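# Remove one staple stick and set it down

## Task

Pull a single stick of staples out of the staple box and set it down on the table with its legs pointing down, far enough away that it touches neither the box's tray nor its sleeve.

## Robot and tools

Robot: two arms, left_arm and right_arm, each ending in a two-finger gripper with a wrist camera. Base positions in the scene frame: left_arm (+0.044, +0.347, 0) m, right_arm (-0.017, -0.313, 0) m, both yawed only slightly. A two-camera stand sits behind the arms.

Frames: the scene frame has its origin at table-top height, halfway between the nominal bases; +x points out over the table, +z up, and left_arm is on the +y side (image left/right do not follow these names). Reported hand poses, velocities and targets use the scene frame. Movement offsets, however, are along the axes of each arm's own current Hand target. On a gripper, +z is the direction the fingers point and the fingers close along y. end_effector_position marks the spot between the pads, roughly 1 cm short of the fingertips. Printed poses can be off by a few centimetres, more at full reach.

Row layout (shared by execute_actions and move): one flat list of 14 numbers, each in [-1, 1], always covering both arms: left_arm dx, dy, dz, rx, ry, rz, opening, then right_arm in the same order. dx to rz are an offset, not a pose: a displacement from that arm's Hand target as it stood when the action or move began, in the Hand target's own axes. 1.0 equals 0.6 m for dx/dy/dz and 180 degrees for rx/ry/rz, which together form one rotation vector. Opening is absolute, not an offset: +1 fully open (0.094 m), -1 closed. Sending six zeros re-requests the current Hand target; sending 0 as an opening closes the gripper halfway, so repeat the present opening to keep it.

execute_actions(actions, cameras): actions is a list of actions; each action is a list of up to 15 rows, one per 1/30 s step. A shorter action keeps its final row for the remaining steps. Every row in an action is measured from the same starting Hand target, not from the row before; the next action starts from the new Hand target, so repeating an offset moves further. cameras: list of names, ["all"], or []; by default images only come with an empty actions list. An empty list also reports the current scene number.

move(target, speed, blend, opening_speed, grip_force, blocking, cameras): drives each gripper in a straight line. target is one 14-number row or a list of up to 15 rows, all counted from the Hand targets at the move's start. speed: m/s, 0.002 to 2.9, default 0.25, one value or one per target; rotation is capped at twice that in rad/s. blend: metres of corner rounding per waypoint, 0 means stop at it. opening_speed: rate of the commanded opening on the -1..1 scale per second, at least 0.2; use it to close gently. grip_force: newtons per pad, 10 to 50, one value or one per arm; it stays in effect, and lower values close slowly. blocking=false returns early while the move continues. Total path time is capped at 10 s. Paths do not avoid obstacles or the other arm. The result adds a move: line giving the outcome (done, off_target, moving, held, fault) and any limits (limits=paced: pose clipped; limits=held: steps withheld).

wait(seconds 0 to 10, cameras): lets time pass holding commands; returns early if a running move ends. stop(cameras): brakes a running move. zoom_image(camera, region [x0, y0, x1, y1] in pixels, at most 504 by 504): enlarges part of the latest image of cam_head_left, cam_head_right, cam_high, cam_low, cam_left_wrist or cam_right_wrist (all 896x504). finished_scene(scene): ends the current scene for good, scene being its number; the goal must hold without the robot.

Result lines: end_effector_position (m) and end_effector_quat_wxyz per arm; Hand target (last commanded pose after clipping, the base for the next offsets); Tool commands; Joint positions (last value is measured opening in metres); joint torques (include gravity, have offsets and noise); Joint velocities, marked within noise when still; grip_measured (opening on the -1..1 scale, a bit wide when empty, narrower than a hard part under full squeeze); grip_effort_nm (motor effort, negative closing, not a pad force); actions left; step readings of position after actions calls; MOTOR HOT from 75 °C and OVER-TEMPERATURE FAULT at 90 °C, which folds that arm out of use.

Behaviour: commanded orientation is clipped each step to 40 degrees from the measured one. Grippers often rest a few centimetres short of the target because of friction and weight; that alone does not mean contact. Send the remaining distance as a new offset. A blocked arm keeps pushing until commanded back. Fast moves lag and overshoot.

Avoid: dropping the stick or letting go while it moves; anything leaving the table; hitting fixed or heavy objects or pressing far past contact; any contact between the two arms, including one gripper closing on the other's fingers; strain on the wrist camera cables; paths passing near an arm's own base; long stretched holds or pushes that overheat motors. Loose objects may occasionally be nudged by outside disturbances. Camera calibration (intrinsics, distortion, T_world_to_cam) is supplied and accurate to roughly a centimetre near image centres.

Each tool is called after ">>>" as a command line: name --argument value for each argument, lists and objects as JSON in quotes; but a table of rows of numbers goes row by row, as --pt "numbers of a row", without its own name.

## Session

>>> execute_actions --actions '[]' --cameras '["cam_high", "cam_low", "cam_left_wrist", "cam_right_wrist", "cam_head_right"]'

Scene clock: 0.00 s.
left_arm: end_effector_position=(+0.4481, +0.3619, +0.1128) grip_measured=+1.000 grip_effort_nm=n/a end_effector_quat_wxyz=(+0.600, +0.012, +0.799, +0.021) | right_arm: end_effector_position=(+0.3779, -0.3457, +0.1248) grip_measured=+1.000 grip_effort_nm=n/a end_effector_quat_wxyz=(+0.619, +0.081, +0.779, -0.055)
Joint positions: left_arm=[-0.012 1.531 0.376 0.873 0.024 0.058 0.094] | right_arm=[-0.012 1.494 0.34 0.921 0.186 0.058 0.094]
Joint velocities: within noise
Joint torques (N m): no reading
Heat: left arm: 28 °C; right arm: 32 °C.
Hand target: left_arm +0.4488, +0.3619, +0.1149; +0.602, +0.012, +0.798, +0.021 | right_arm +0.3807, -0.3458, +0.1343; +0.630, +0.082, +0.770, -0.055
Tool commands: left_gripper/opening=+1.0 right_gripper/opening=+1.0
camera_calibration:
cam_left_wrist: T_world_to_cam=[[-0.00298239, -0.998075, -0.0619524, 0.369443], [-0.663699, 0.0483161, -0.746438, 0.402439], [0.747994, 0.0388916, -0.662565, -0.183476], [0, 0, 0, 1]] pos_world=[0.405439, 0.356423, 0.201719]
cam_right_wrist: T_world_to_cam=[[-0.209665, -0.977647, -0.0157429, -0.256371], [-0.611885, 0.143748, -0.777775, 0.416153], [0.762652, -0.153439, -0.628346, -0.172318], [0, 0, 0, 1]] pos_world=[0.332304, -0.336902, 0.211362]
Images, in order (width x height): cam_head_right 896x504, cam_high 896x504, cam_low 896x504, cam_left_wrist 896x504, cam_right_wrist 896x504.

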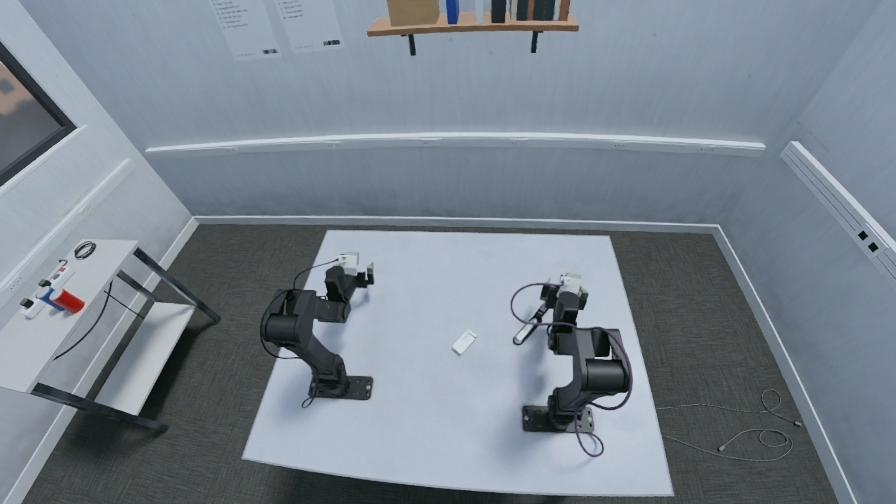

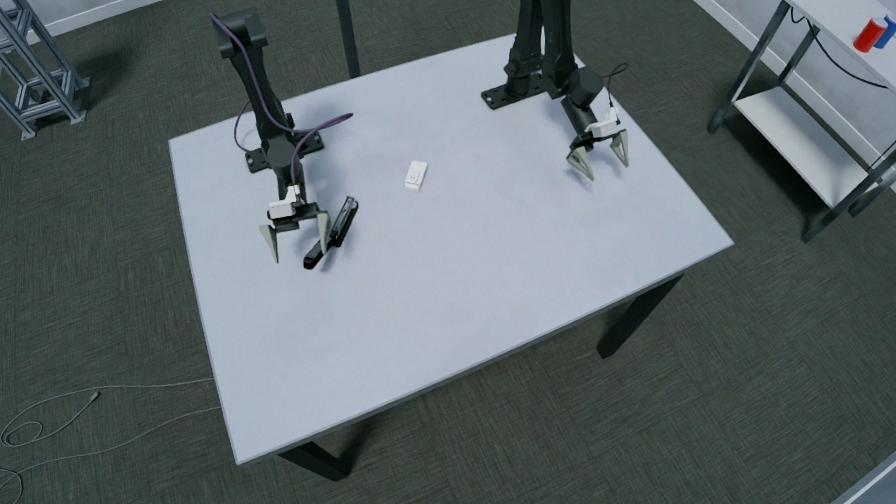

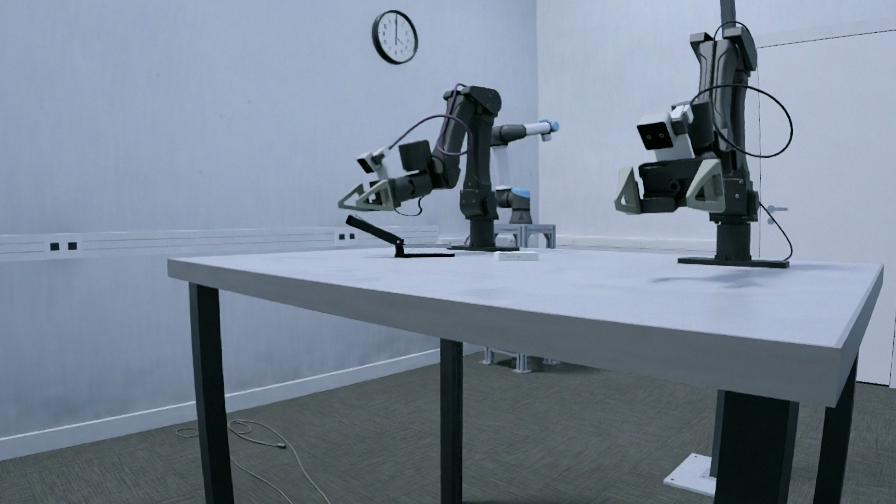

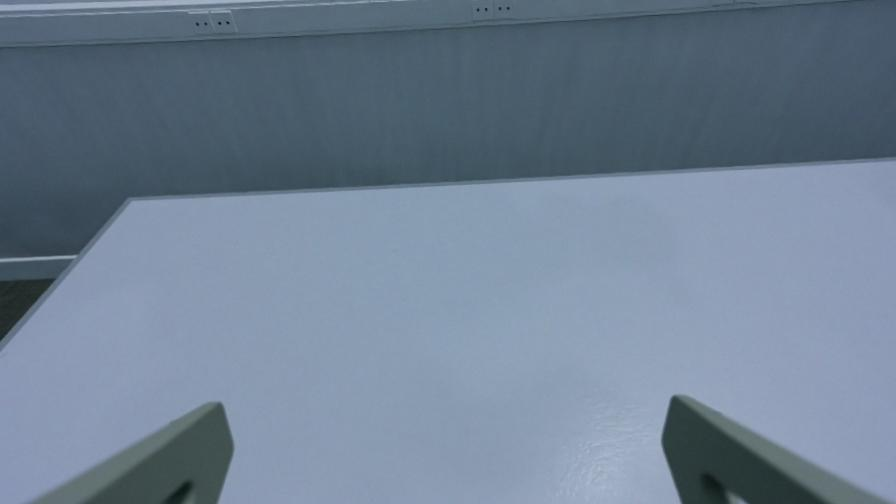

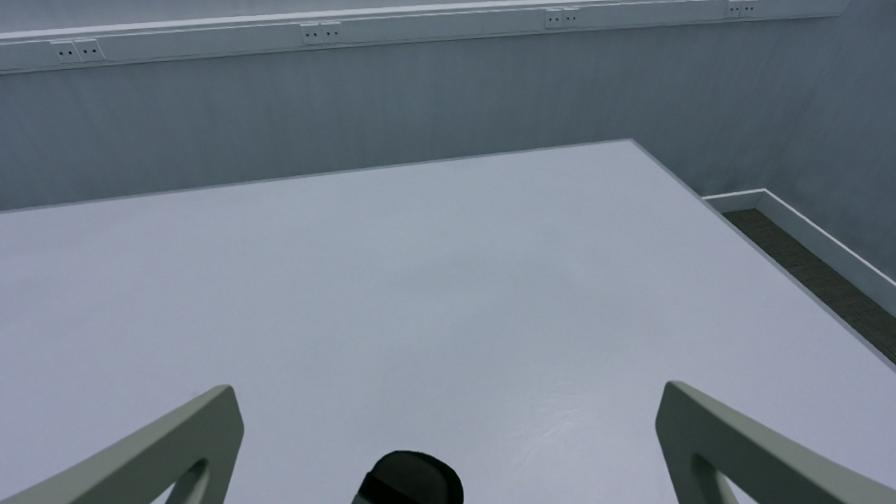

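>>> zoom_image --camera "cam_high" --region '[290, 120, 480, 280]'

>>> zoom_image --camera "cam_head_right" --region '[400, 270, 600, 400]'

>>> zoom_image --camera "cam_low" --region '[330, 180, 620, 290]'

Scaled by 2.653 from the camera's 896x504 image, which has a finer 1280x720 frame.

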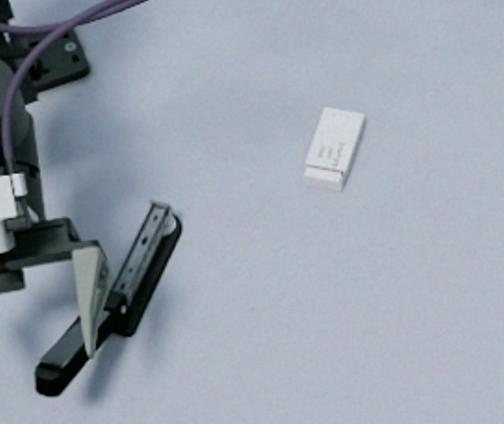

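Scaled by 2.520 from the camera's 896x504 image, which has a finer 1280x720 frame.

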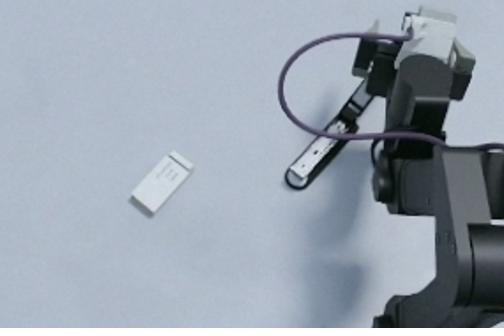

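Scaled by 1.738 from the camera's 896x504 image, which has a finer 1280x720 frame.

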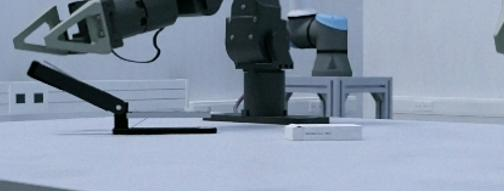

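>>> move --pt "0 0 0 0 0 0 0.3 -0.1468 0.0028 -0.0298 0 0 0 0.15" --pt "0 0 0 0 0 0 0.3 0.0883 0.4637 -0.3550 -0.2548 0.3747 -0.3090 0.15" --blend '[0.03,0]' --speed 0.25 --opening_speed 1.0 --grip_force '[20,20]' --cameras '["cam_right_wrist"]'

Scene clock: 82.57 s.
left_arm: end_effector_position=(+0.4481, +0.3619, +0.1128) grip_measured=+0.302 grip_effort_nm=-0.10 end_effector_quat_wxyz=(+0.600, +0.012, +0.799, +0.021) | right_arm: end_effector_position=(+0.2190, -0.0345, +0.1244) grip_measured=+0.153 grip_effort_nm=-0.17 end_effector_quat_wxyz=(+0.013, -0.467, +0.884, +0.002)
Joint positions: left_arm=[-0.012 1.531 0.376 0.873 0.024 0.058 0.061] | right_arm=[0.858 1.904 1.69 -1.331 0.006 -0.103 0.054]
Joint torques (N m): left_arm=[-0.02 -5.81 5.61 2.25 0.05 0] | right_arm=[0.2 -8.21 8.68 0.41 -0.1 -0.1]
Heat: left arm: 38 °C; right arm: 34 °C.
Hand target: left_arm +0.4488, +0.3619, +0.1149; +0.602, +0.012, +0.798, +0.021 | right_arm +0.2197, -0.0300, +0.1303; +0.016, -0.470, +0.882, +0.009
Off the commanded pose: left_arm 0.002 m, 0 deg | right_arm 0.007 m, 1 deg.
grip_force (N): 20, 20
move: done; blend cut to 0 m at target 1
camera_calibration:
cam_right_wrist: T_world_to_cam=[[0.822087, -0.568858, 0.0239287, -0.202208], [-0.52664, -0.743758, 0.411674, 0.0766796], [-0.216387, -0.351034, -0.911017, 0.239086], [0, 0, 0, 1]] pos_world=[0.25835, 0.0259303, 0.191083]
Images, in order (width x height): cam_right_wrist 896x504.

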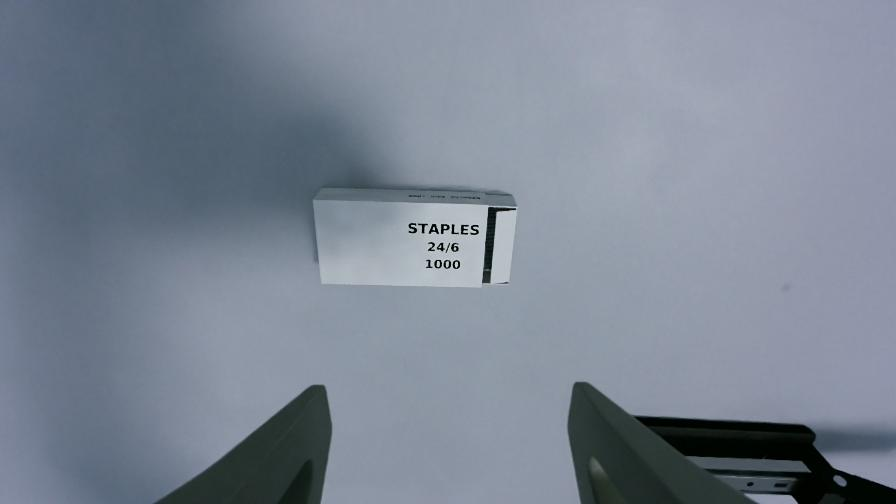

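>>> move --pt "-0.0183 -0.3653 -0.2133 0.1817 0.1248 0.0796 0.2 0.0088 -0.1285 0.0167 -0.0347 0.0521 0.5049 0.1" --pt "0.152 -0.5515 -0.4778 0.1817 0.1248 0.0796 0.2 0.0088 -0.1285 0.0167 -0.0347 0.0521 0.5049 0.1" --blend '[0.05,0]' --speed 0.3 --cameras '["cam_left_wrist","cam_right_wrist","cam_high"]'

Scene clock: 179.13 s.
left_arm: end_effector_position=(+0.1474, +0.0280, +0.0914) grip_measured=+0.202 grip_effort_nm=-0.10 end_effector_quat_wxyz=(+0.398, +0.272, +0.863, -0.149) | right_arm: end_effector_position=(+0.2786, -0.0787, +0.1162) grip_measured=+0.103 grip_effort_nm=-0.17 end_effector_quat_wxyz=(-0.080, +0.292, +0.953, +0.023)
Joint positions: left_arm=[-1.658 1.372 0.665 -0.246 -0.669 -0.77 0.056] | right_arm=[0.583 2.043 1.844 -1.437 -0.154 1.185 0.052]
Joint torques (N m): left_arm=[-0.36 -3.14 8.13 1.14 -0.64 -0.08] | right_arm=[-0.35 -8.83 8.38 0.2 -0.16 0.08]
Heat: left arm: 39 °C; right arm: 35 °C.
Hand target: left_arm +0.1500, +0.0301, +0.0900; +0.402, +0.273, +0.865, -0.127 | right_arm +0.2810, -0.0772, +0.1200; -0.083, +0.299, +0.950, +0.027
Off the commanded pose: left_arm 0.004 m, 3 deg | right_arm 0.005 m, 1 deg.
grip_force (N): 20, 20
move: off_target (left_arm)
camera_calibration:
cam_left_wrist: T_world_to_cam=[[-0.598989, -0.800116, 0.0320206, 0.107677], [-0.734516, 0.533075, -0.419901, 0.170043], [0.3189, -0.275036, -0.907005, 0.134578], [0, 0, 0, 1]] pos_world=[0.14648, 0.0325223, 0.190016]
cam_right_wrist: T_world_to_cam=[[-0.563132, -0.82616, 0.0185048, 0.0900923], [-0.667969, 0.46826, 0.578403, 0.193955], [-0.486518, 0.313356, -0.815542, 0.345494], [0, 0, 0, 1]] pos_world=[0.348379, -0.124654, 0.167913]
Images, in order (width x height): cam_high 896x504, cam_left_wrist 896x504, cam_right_wrist 896x504.

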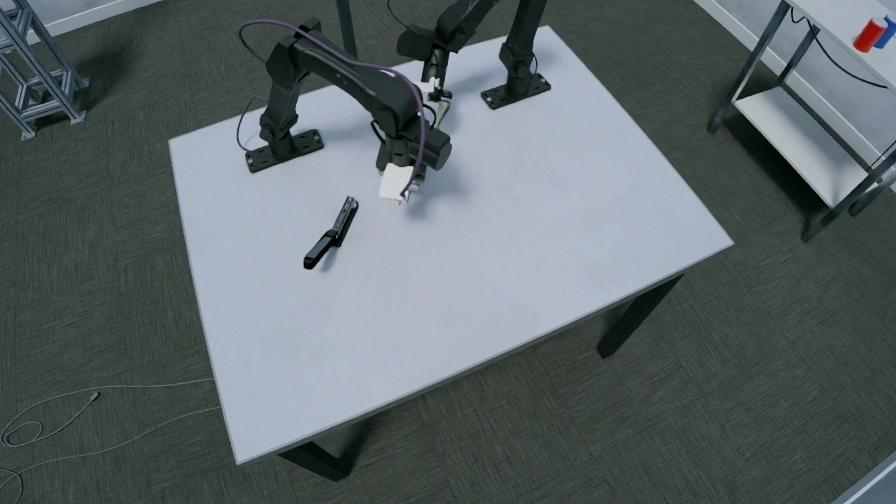

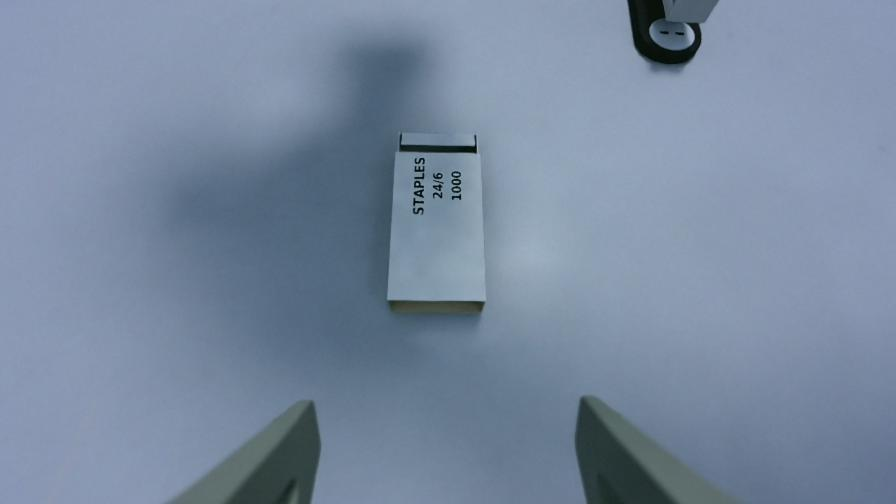

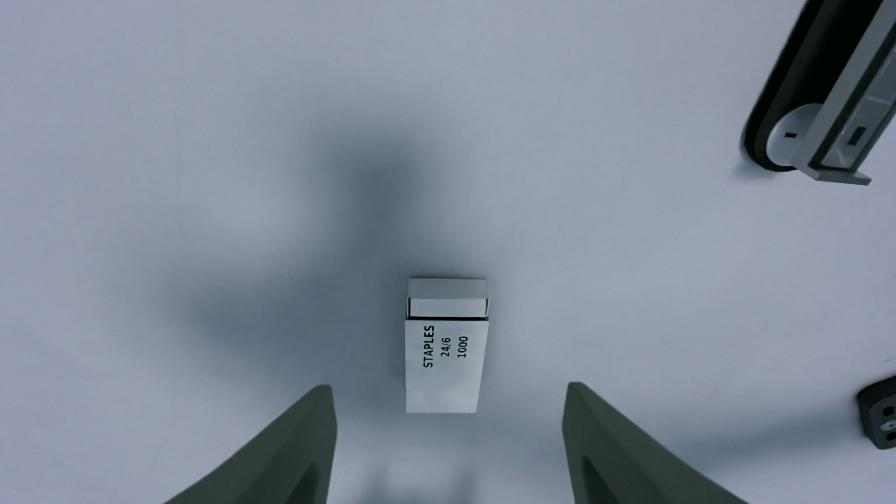

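>>> move --target '[0.0117,0.0002,0.1652,0,0,0,0.2,0.0431,0,0.1346,-0.0023,0,0.0131,0.1]' --speed 0.1 --cameras '["cam_left_wrist","cam_right_wrist","cam_low"]'

Scene clock: 235.63 s.
left_arm: end_effector_position=(+0.2053, -0.0031, +0.0217) grip_measured=+0.202 grip_effort_nm=-0.09 end_effector_quat_wxyz=(+0.398, +0.276, +0.867, -0.121) | right_arm: end_effector_position=(+0.2475, -0.0582, +0.0384) grip_measured=+0.103 grip_effort_nm=-0.17 end_effector_quat_wxyz=(-0.087, +0.316, +0.945, +0.015)
Joint positions: left_arm=[-1.454 1.729 0.665 0.173 -0.571 -0.574 0.056] | right_arm=[0.673 2.043 1.531 -1.128 -0.164 1.324 0.052]
Joint torques (N m): left_arm=[0.61 -5.22 6.39 2.04 -0.27 0.07] | right_arm=[0.4 -11.34 5.39 0.49 -0.14 0.06]
Heat: left arm: 34 °C; right arm: 37 °C.
Hand target: left_arm +0.2084, -0.0108, +0.0208; +0.402, +0.273, +0.865, -0.127 | right_arm +0.2486, -0.0546, +0.0449; -0.082, +0.318, +0.944, +0.028
Off the commanded pose: left_arm 0.008 m, 1 deg | right_arm 0.008 m, 2 deg.
grip_force (N): 20, 20
move: done
camera_calibration:
cam_left_wrist: T_world_to_cam=[[-0.585098, -0.81075, -0.0185532, 0.117884], [-0.737942, 0.541763, -0.40241, 0.200187], [0.336305, -0.221758, -0.915272, 0.0411439], [0, 0, 0, 1]] pos_world=[0.202863, -0.0037552, 0.120402]
cam_right_wrist: T_world_to_cam=[[-0.601613, -0.79762, 0.0431743, 0.101177], [-0.632003, 0.508356, 0.584933, 0.201728], [-0.488502, 0.324617, -0.809932, 0.261443], [0, 0, 0, 1]] pos_world=[0.316078, -0.106718, 0.0893856]
Images, in order (width x height): cam_low 896x504, cam_left_wrist 896x504, cam_right_wrist 896x504.

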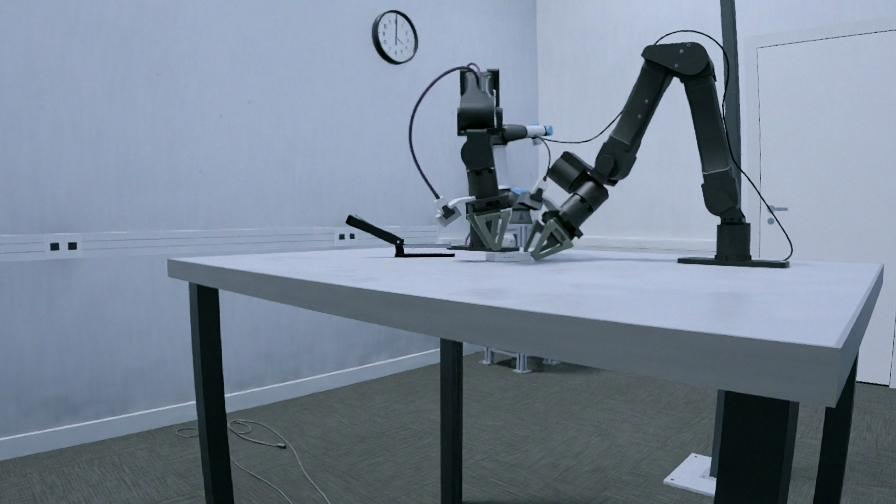

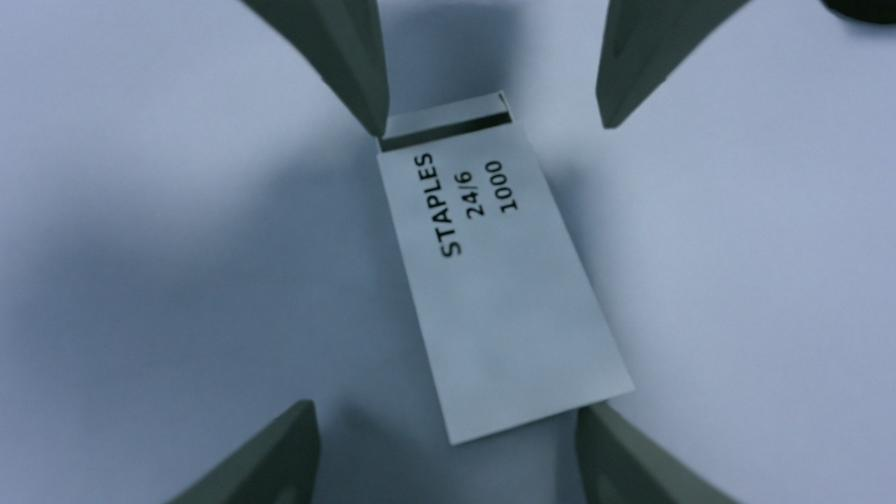

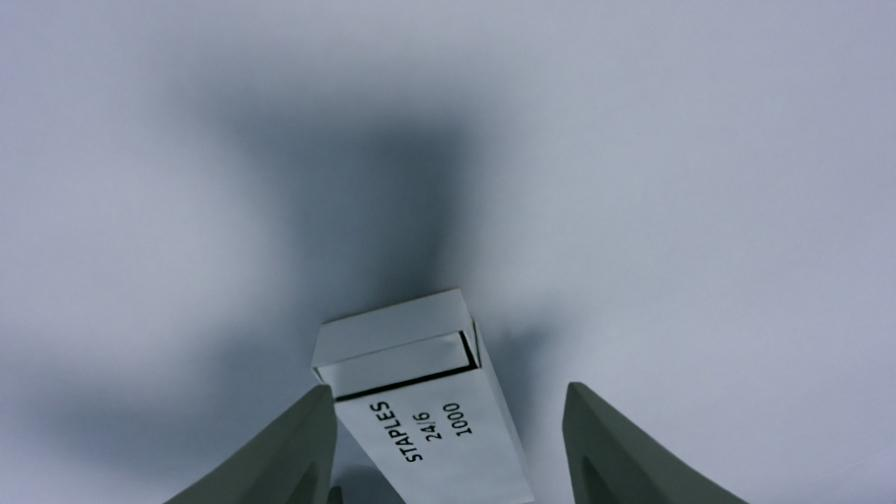

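>>> move --pt "0 0 -0.0833 0 0 0 0.2 -0.0132 0.0187 -0.0617 0 0 0 0.1" --pt "-0.0213 -0.0428 -0.116 -0.064 -0.0008 -0.0537 0.2 -0.0132 0.0187 -0.0617 0.0164 0 -0.093 0.1" --blend '[0.01,0]' --speed 0.12 --cameras '["cam_left_wrist","cam_right_wrist"]'

Scene clock: 291.13 s.
left_arm: end_effector_position=(+0.1540, -0.0078, +0.0769) grip_measured=+0.202 grip_effort_nm=-0.09 end_effector_quat_wxyz=(+0.405, +0.155, +0.896, -0.095) | right_arm: end_effector_position=(+0.2635, -0.0559, +0.0771) grip_measured=+0.103 grip_effort_nm=-0.17 end_effector_quat_wxyz=(-0.092, +0.181, +0.979, +0.019)
Joint positions: left_arm=[-1.683 1.702 0.965 -0.459 -0.792 -1.125 0.056] | right_arm=[0.651 2.092 1.759 -1.332 -0.163 1.02 0.052]
Joint torques (N m): left_arm=[-0.5 -5.74 7.99 0.7 -0.85 -0.08] | right_arm=[0.55 -9.18 8.34 0.15 0.06 -0.08]
Heat: left arm: 37 °C; right arm: 40 °C.
Hand target: left_arm +0.1569, -0.0059, +0.0754; +0.417, +0.157, +0.892, -0.073 | right_arm +0.2667, -0.0544, +0.0800; -0.086, +0.175, +0.981, +0.016
Off the commanded pose: left_arm 0.004 m, 3 deg | right_arm 0.005 m, 1 deg.
grip_force (N): 20, 20
move: off_target (left_arm)
camera_calibration:
cam_left_wrist: T_world_to_cam=[[-0.367779, -0.929183, 0.0368481, 0.0463826], [-0.856535, 0.323064, -0.402464, 0.203712], [0.362059, -0.179579, -0.914694, 0.104129], [0, 0, 0, 1]] pos_world=[0.153844, -0.00401454, 0.175524]
cam_right_wrist: T_world_to_cam=[[-0.359959, -0.932898, 0.011448, 0.042286], [-0.746694, 0.295426, 0.595963, 0.205541], [-0.559355, 0.205974, -0.80293, 0.311314], [0, 0, 0, 1]] pos_world=[0.342832, -0.0853963, 0.126985]
Images, in order (width x height): cam_left_wrist 896x504, cam_right_wrist 896x504.

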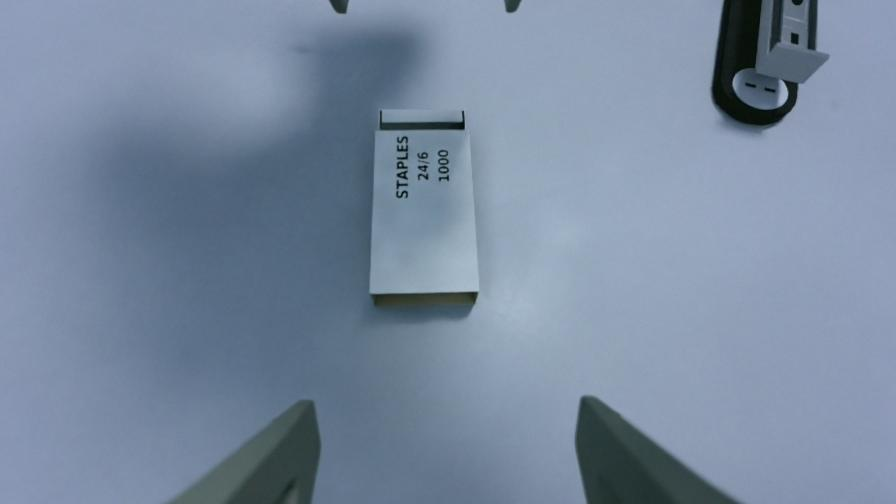

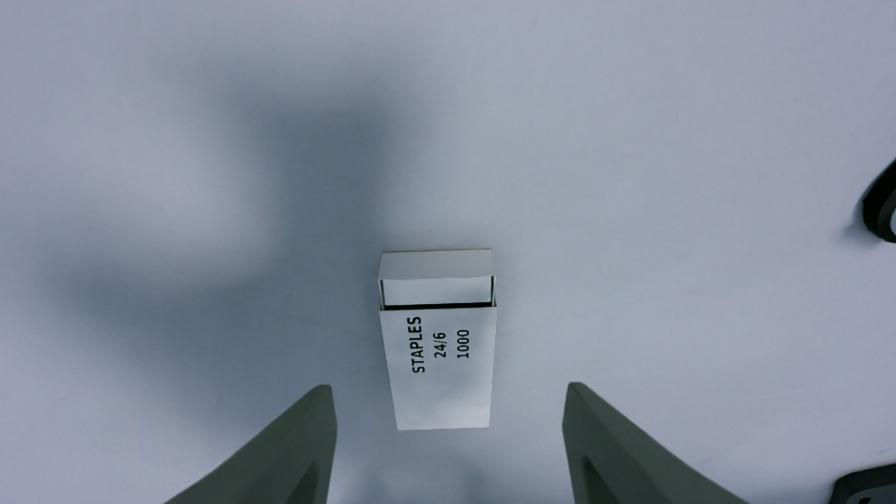

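>>> move --target '[-0.0035,0.0077,0.083,-0.0064,0,-0.0054,0.2,-0.0165,0.0072,0.0715,0.0013,0,-0.0071,0.1]' --speed 0.1 --cameras '["cam_left_wrist","cam_right_wrist"]'

Scene clock: 325.53 s.
left_arm: end_effector_position=(+0.1948, -0.0159, +0.0559) grip_measured=+0.202 grip_effort_nm=-0.10 end_effector_quat_wxyz=(+0.418, +0.141, +0.894, -0.075) | right_arm: end_effector_position=(+0.2687, -0.0523, +0.0386) grip_measured=+0.103 grip_effort_nm=-0.17 end_effector_quat_wxyz=(-0.094, +0.171, +0.981, +0.017)
Joint positions: left_arm=[-1.569 1.798 0.965 -0.306 -0.79 -1.017 0.056] | right_arm=[0.651 2.15 1.693 -1.216 -0.161 0.998 0.052]
Joint torques (N m): left_arm=[0.13 -6.5 4.53 1.51 -0.41 0.06] | right_arm=[0.73 -10 5.64 0.46 0.07 -0.07]
Heat: left arm: 32 °C; right arm: 37 °C.
Hand target: left_arm +0.1956, -0.0151, +0.0451; +0.418, +0.146, +0.894, -0.068 | right_arm +0.2704, -0.0510, +0.0361; -0.086, +0.164, +0.983, +0.015
Off the commanded pose: left_arm 0.011 m, 1 deg | right_arm 0.003 m, 1 deg.
grip_force (N): 20, 20
move: off_target (left_arm)
camera_calibration:
cam_left_wrist: T_world_to_cam=[[-0.327756, -0.944724, 0.00855171, 0.0482308], [-0.858178, 0.293921, -0.420882, 0.233731], [0.395103, -0.145286, -0.907075, 0.0624487], [0, 0, 0, 1]] pos_world=[0.191717, -0.0140607, 0.154606]
cam_right_wrist: T_world_to_cam=[[-0.340006, -0.94031, 0.0146027, 0.0420354], [-0.750961, 0.280821, 0.597659, 0.231682], [-0.566086, 0.192241, -0.801617, 0.283628], [0, 0, 0, 1]] pos_world=[0.348834, -0.0800598, 0.0882798]
Images, in order (width x height): cam_left_wrist 896x504, cam_right_wrist 896x504.

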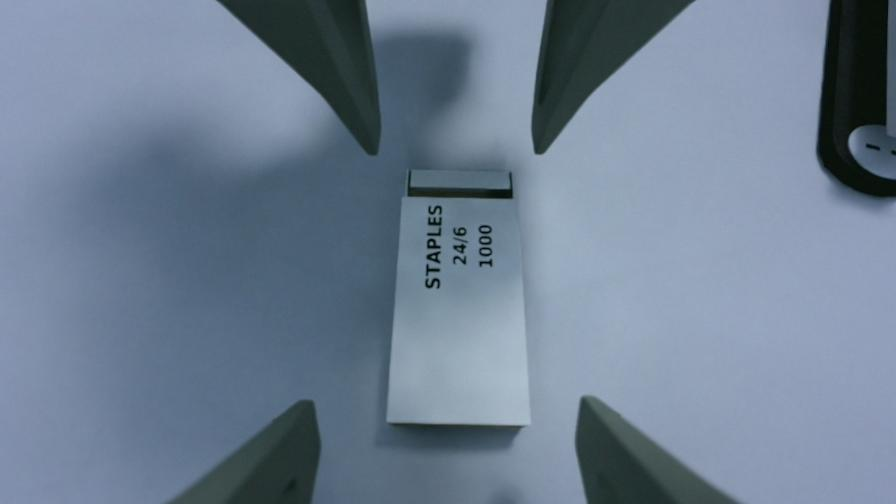

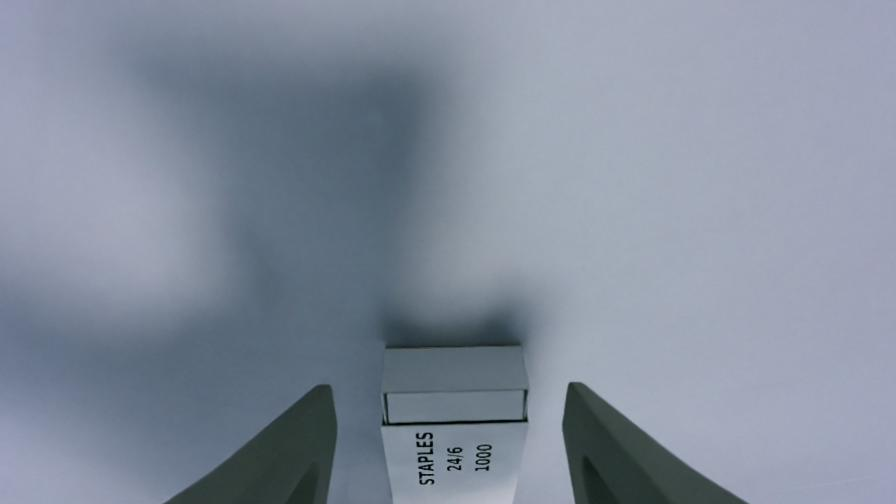

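>>> move --target '[0.0038,-0.0057,0.0553,0,0,0,0.2,-0.0017,-0.0016,0.0243,0,0,0,0.1]' --speed 0.06 --cameras '["cam_left_wrist","cam_right_wrist"]'

Scene clock: 343.90 s.
left_arm: end_effector_position=(+0.2160, -0.0266, +0.0330) grip_measured=+0.202 grip_effort_nm=-0.09 end_effector_quat_wxyz=(+0.418, +0.142, +0.894, -0.075) | right_arm: end_effector_position=(+0.2676, -0.0517, +0.0264) grip_measured=+0.103 grip_effort_nm=-0.17 end_effector_quat_wxyz=(-0.091, +0.169, +0.981, +0.019)
Joint positions: left_arm=[-1.507 1.888 0.965 -0.162 -0.763 -0.937 0.056] | right_arm=[0.654 2.152 1.648 -1.162 -0.161 0.998 0.052]
Joint torques (N m): left_arm=[0.12 -7.15 4.62 1.63 -0.41 0.08] | right_arm=[0.62 -9.5 5.45 0.45 0.06 -0.05]
Heat: left arm: 32 °C; right arm: 38 °C.
Hand target: left_arm +0.2172, -0.0259, +0.0220; +0.418, +0.146, +0.894, -0.068 | right_arm +0.2687, -0.0515, +0.0215; -0.086, +0.164, +0.983, +0.014
Off the commanded pose: left_arm 0.011 m, 1 deg | right_arm 0.005 m, 1 deg.
grip_force (N): 20, 20
move: off_target (left_arm)
camera_calibration:
cam_left_wrist: T_world_to_cam=[[-0.328833, -0.944367, 0.00624634, 0.045584], [-0.857541, 0.295816, -0.420851, 0.245311], [0.39559, -0.143746, -0.907108, 0.0316949], [0, 0, 0, 1]] pos_world=[0.212816, -0.024963, 0.131705]
cam_right_wrist: T_world_to_cam=[[-0.33719, -0.941397, 0.00866664, 0.0416851], [-0.755382, 0.276034, 0.59431, 0.238916], [-0.561873, 0.193848, -0.80419, 0.272126], [0, 0, 0, 1]] pos_world=[0.347429, -0.0794581, 0.0764898]
Images, in order (width x height): cam_left_wrist 896x504, cam_right_wrist 896x504.

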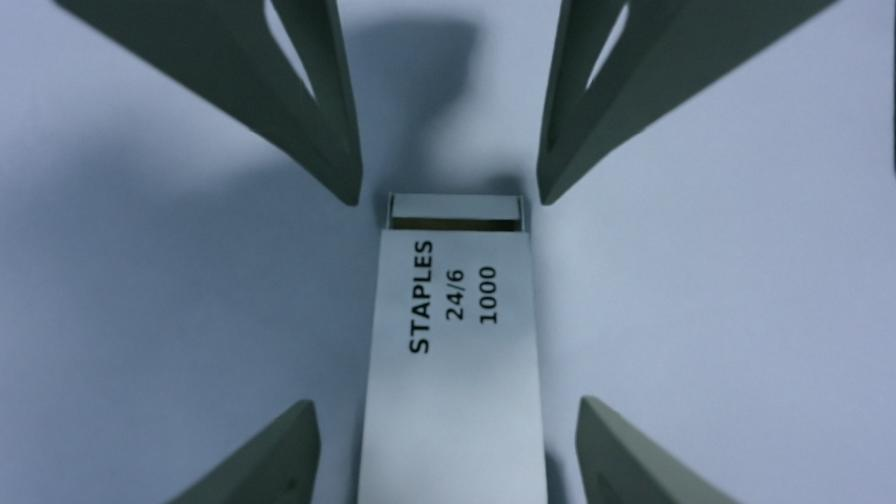

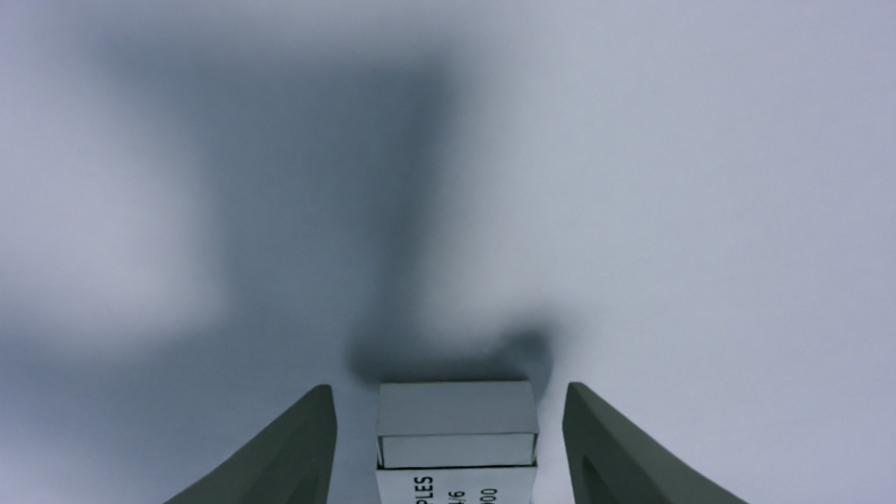

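>>> move --pt "0.0102 0 0.0086 0 0 0 0.2 -0.0014 0 0.0082 0 0 0 0.1" --pt "0.0102 0 0.0086 0 0 0 -0.2 -0.0014 0 0.0082 0 0 0 -0.27" --speed 0.03 --opening_speed 0.3 --cameras '["cam_left_wrist","cam_right_wrist"]'

Scene clock: 355.33 s.
left_arm: end_effector_position=(+0.2161, -0.0287, +0.0270) grip_measured=-0.195 grip_effort_nm=-0.29 end_effector_quat_wxyz=(+0.419, +0.141, +0.894, -0.077) | right_arm: end_effector_position=(+0.2677, -0.0518, +0.0213) grip_measured=-0.223 grip_effort_nm=-0.48 end_effector_quat_wxyz=(-0.091, +0.169, +0.981, +0.019)
Joint positions: left_arm=[-1.507 1.908 0.96 -0.13 -0.763 -0.937 0.038] | right_arm=[0.654 2.158 1.637 -1.144 -0.161 0.998 0.036]
Joint torques (N m): left_arm=[0.25 -6.91 4.04 1.64 -0.43 0.08] | right_arm=[0.64 -9.61 5.46 0.47 0.03 -0.05]
Heat: left arm: 33 °C; right arm: 36 °C.
Hand target: left_arm +0.2173, -0.0260, +0.0140; +0.418, +0.145, +0.894, -0.068 | right_arm +0.2687, -0.0514, +0.0166; -0.086, +0.164, +0.983, +0.015
Off the commanded pose: left_arm 0.013 m, 1 deg | right_arm 0.005 m, 1 deg.
grip_force (N): 20, 20
move: off_target (left_arm); target 2's new opening was sent with left_arm's hand 0.013 m and 1 deg from that target
camera_calibration:
cam_left_wrist: T_world_to_cam=[[-0.329265, -0.944158, 0.0122843, 0.0436786], [-0.857176, 0.293424, -0.423264, 0.243446], [0.396023, -0.149896, -0.905923, 0.025611], [0, 0, 0, 1]] pos_world=[0.212915, -0.0263542, 0.125707]
cam_right_wrist: T_world_to_cam=[[-0.337241, -0.941377, 0.00885582, 0.041769], [-0.755511, 0.276244, 0.594048, 0.242103], [-0.561669, 0.193647, -0.804381, 0.268008], [0, 0, 0, 1]] pos_world=[0.347529, -0.0794579, 0.0713901]
Images, in order (width x height): cam_left_wrist 896x504, cam_right_wrist 896x504.

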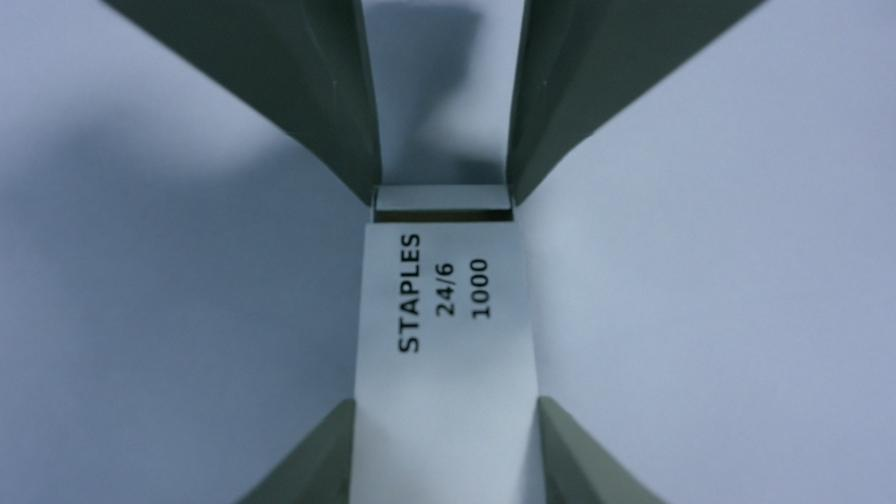

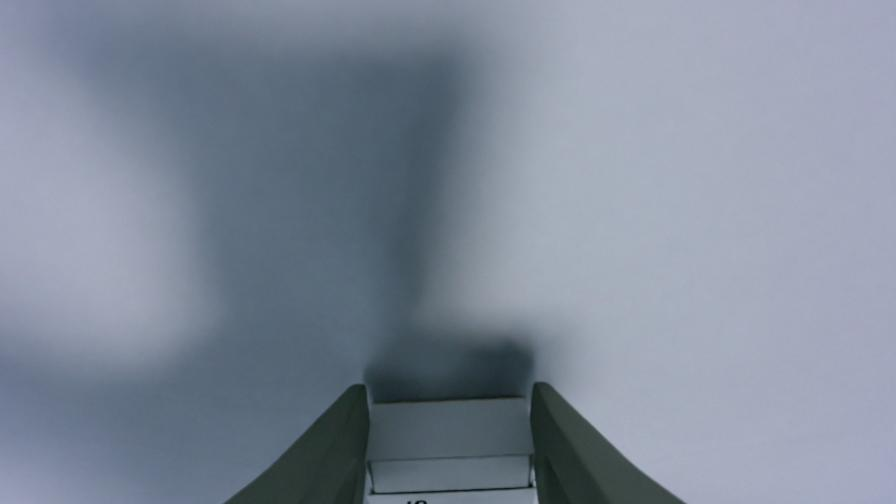

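>>> move --target '[0,0,0,0,0,0,-0.2,-0.1395,-0.0017,-0.0247,0,0,0,-0.27]' --speed 0.05 --cameras '["cam_left_wrist","cam_right_wrist"]'

Scene clock: 362.97 s.
left_arm: end_effector_position=(+0.2189, -0.0311, +0.0290) grip_measured=-0.195 grip_effort_nm=-0.28 end_effector_quat_wxyz=(+0.422, +0.134, +0.893, -0.085) | right_arm: end_effector_position=(+0.3332, -0.0779, +0.0211) grip_measured=-0.224 grip_effort_nm=-0.50 end_effector_quat_wxyz=(-0.110, +0.166, +0.980, +0.017)
Joint positions: left_arm=[-1.501 1.908 0.96 -0.11 -0.763 -0.936 0.038] | right_arm=[0.507 2.365 1.976 -1.332 -0.166 0.841 0.036]
Joint torques (N m): left_arm=[-0.25 -7.1 4.22 1.43 -0.44 0.07] | right_arm=[-0.59 -10.24 7.84 0.51 0.25 -0.05]
Heat: left arm: 33 °C; right arm: 36 °C.
Hand target: left_arm +0.2173, -0.0259, +0.0140; +0.418, +0.145, +0.894, -0.068 | right_arm +0.3487, -0.0801, +0.0166; -0.086, +0.164, +0.983, +0.015
Off the commanded pose: left_arm 0.016 m, 2 deg | right_arm 0.016 m, 3 deg.
grip_force (N): 20, 20
move: off_target (left_arm, right_arm)
camera_calibration:
cam_left_wrist: T_world_to_cam=[[-0.324113, -0.94556, 0.0294585, 0.0405931], [-0.85744, 0.280466, -0.431434, 0.247312], [0.399684, -0.165092, -0.901664, 0.0245182], [0, 0, 0, 1]] pos_world=[0.215412, -0.0269317, 0.12761]
cam_right_wrist: T_world_to_cam=[[-0.330637, -0.943578, 0.0184426, 0.0367006], [-0.733901, 0.269353, 0.623569, 0.290615], [-0.593353, 0.19264, -0.781551, 0.319777], [0, 0, 0, 1]] pos_world=[0.415158, -0.10525, 0.0680272]
Images, in order (width x height): cam_left_wrist 896x504, cam_right_wrist 896x504.

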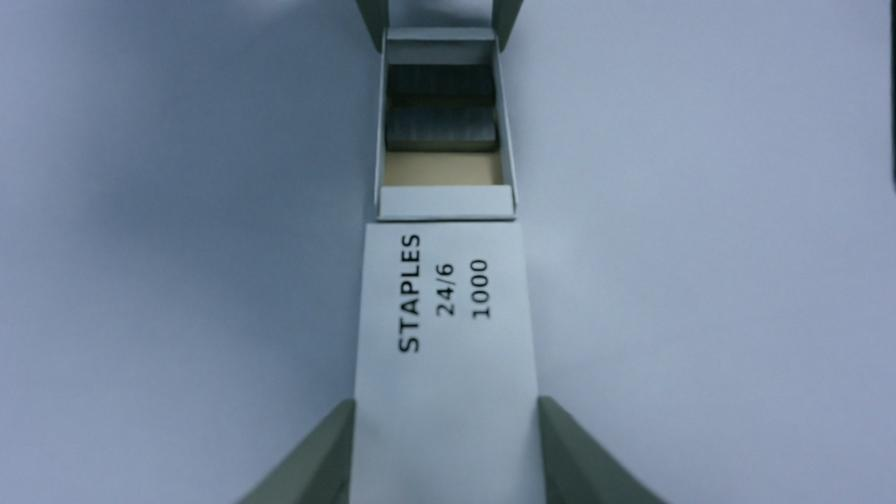

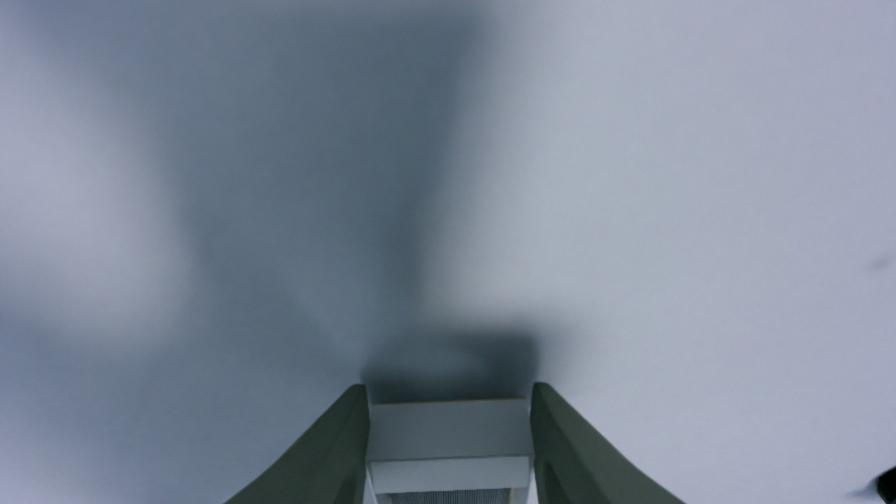

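>>> move --target '[0,0,0,0,0,0,-0.2,-0.0492,-0.0006,-0.0087,0,0,0,-0.27]' --speed 0.04 --cameras '["cam_left_wrist"]'

>>> zoom_image --camera "cam_left_wrist" --region '[340, 0, 560, 250]'

Scene clock: 375.97 s.
left_arm: end_effector_position=(+0.2189, -0.0312, +0.0289) grip_measured=-0.195 grip_effort_nm=-0.29 end_effector_quat_wxyz=(+0.422, +0.135, +0.893, -0.085) | right_arm: end_effector_position=(+0.3663, -0.0843, +0.0221) grip_measured=-0.224 grip_effort_nm=-0.50 end_effector_quat_wxyz=(-0.100, +0.166, +0.981, +0.024)
Joint positions: left_arm=[-1.501 1.908 0.96 -0.11 -0.763 -0.936 0.038] | right_arm=[0.461 2.469 2.17 -1.405 -0.158 0.796 0.036]
Joint torques (N m): left_arm=[-0.53 -6.9 4.18 1.42 -0.41 0.08] | right_arm=[-0.73 -10.71 7.8 0.33 0.25 -0.11]
Heat: left arm: 32 °C; right arm: 37 °C.
Hand target: left_arm +0.2173, -0.0259, +0.0140; +0.418, +0.145, +0.894, -0.068 | right_arm +0.3769, -0.0902, +0.0167; -0.086, +0.164, +0.983, +0.015
Off the commanded pose: left_arm 0.016 m, 2 deg | right_arm 0.013 m, 2 deg.
grip_force (N): 20, 20
move: off_target (left_arm, right_arm)
camera_calibration:
cam_left_wrist: T_world_to_cam=[[-0.324236, -0.945513, 0.0296039, 0.040508], [-0.857531, 0.280564, -0.43119, 0.247331], [0.39939, -0.165193, -0.901775, 0.0245766], [0, 0, 0, 1]] pos_world=[0.215413, -0.0270316, 0.12761]
Images, in order (width x height): cam_left_wrist 896x504.

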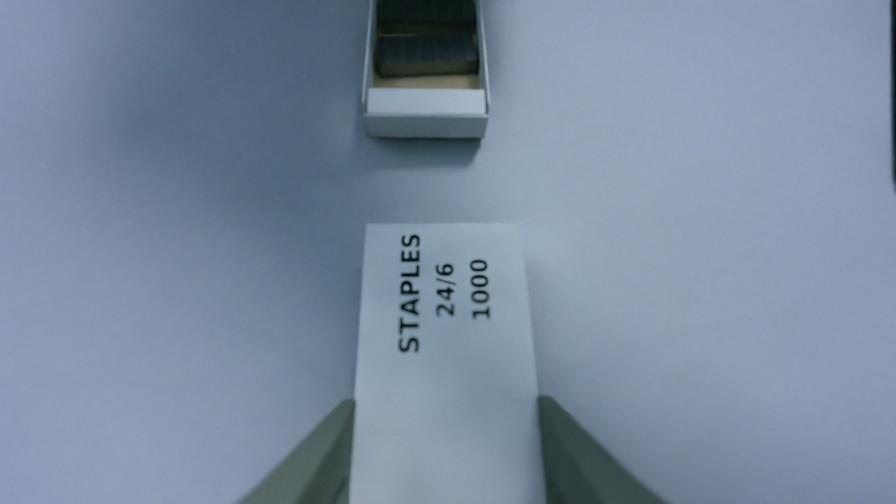

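Scaled by 2.016 from the camera's 896x504 image, which has a finer 1280x720 frame.

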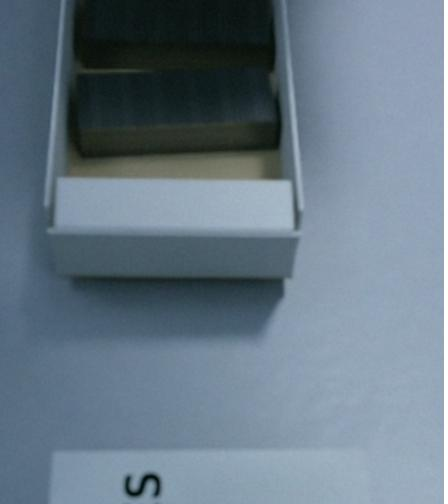

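>>> move --pt "-0.0225 -0.0075 -0.0118 0 0 0 -0.2 0.0212 0.0037 -0.0055 0 0 0 -0.27" --pt "-0.0225 -0.0075 -0.0118 0 0 0 0.15 0.0212 0.0037 -0.0055 0 0 0 0.1" --pt "-0.0225 -0.0075 -0.1785 0 0 0 0.15 0.0588 0.0037 -0.2189 0 0 0 0.1" --pt "-0.2148 0.3482 -0.0967 0 0 0 0.15 0.1204 0.004 -0.1791 0.0345 -0.0529 -0.4966 0.1" --speed '[0.04,0.05,0.15,0.35]' --blend '[0,0,0.02,0]' --cameras '["cam_right_wrist"]'

Scene clock: 430.87 s.
left_arm: end_effector_position=(+0.3164, +0.1617, +0.1399) grip_measured=+0.148 grip_effort_nm=0.08 end_effector_quat_wxyz=(+0.398, +0.151, +0.903, -0.054) | right_arm: end_effector_position=(+0.3258, -0.0735, +0.1177) grip_measured=+0.097 grip_effort_nm=0.13 end_effector_quat_wxyz=(-0.015, -0.572, +0.820, +0.012)
Joint positions: left_arm=[-0.849 1.138 0.716 -0.384 -0.354 -0.316 0.054] | right_arm=[0.586 2.202 2.106 -1.504 -0.024 -0.621 0.052]
Joint torques (N m): left_arm=[0.54 -5.52 6.37 2.24 -0.12 0.06] | right_arm=[0.34 -14.91 5.61 0.64 0.03 -0.1]
Heat: left arm: 34 °C; right arm: 40 °C.
Hand target: left_arm +0.3198, +0.1601, +0.1500; +0.418, +0.146, +0.894, -0.068 | right_arm +0.3279, -0.0707, +0.1350; +0.015, -0.577, +0.817, +0.010
Off the commanded pose: left_arm 0.011 m, 3 deg | right_arm 0.018 m, 3 deg.
grip_force (N): 20, 20
move: off_target (left_arm, right_arm)
camera_calibration:
cam_right_wrist: T_world_to_cam=[[0.936169, -0.350903, -0.0213354, -0.327806], [-0.305563, -0.842214, 0.444193, 0.0235258], [-0.173838, -0.409321, -0.895677, 0.222519], [0, 0, 0, 1]] pos_world=[0.352752, -0.00413283, 0.181861]
Images, in order (width x height): cam_right_wrist 896x504.

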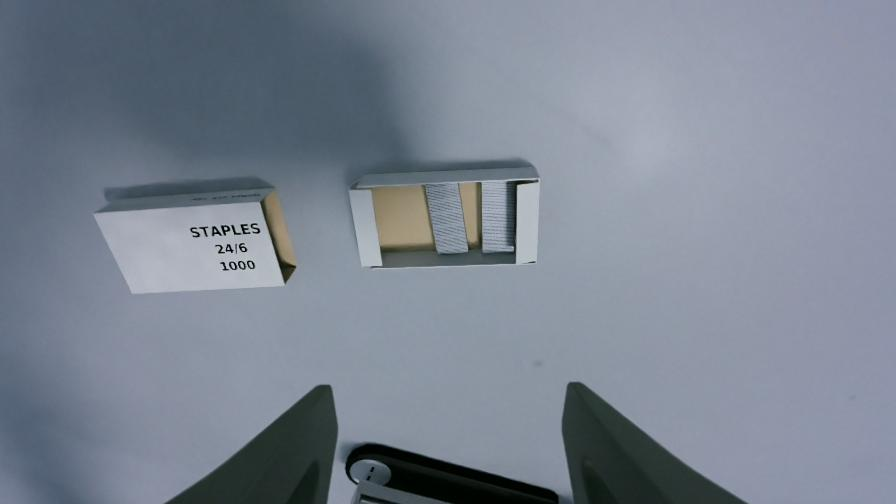

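>>> zoom_image --camera "cam_right_wrist" --region '[340, 150, 560, 290]'

Scaled by 2.291 from the camera's 896x504 image, which has a finer 1280x720 frame.

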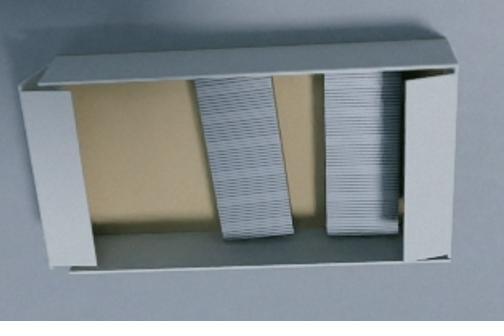

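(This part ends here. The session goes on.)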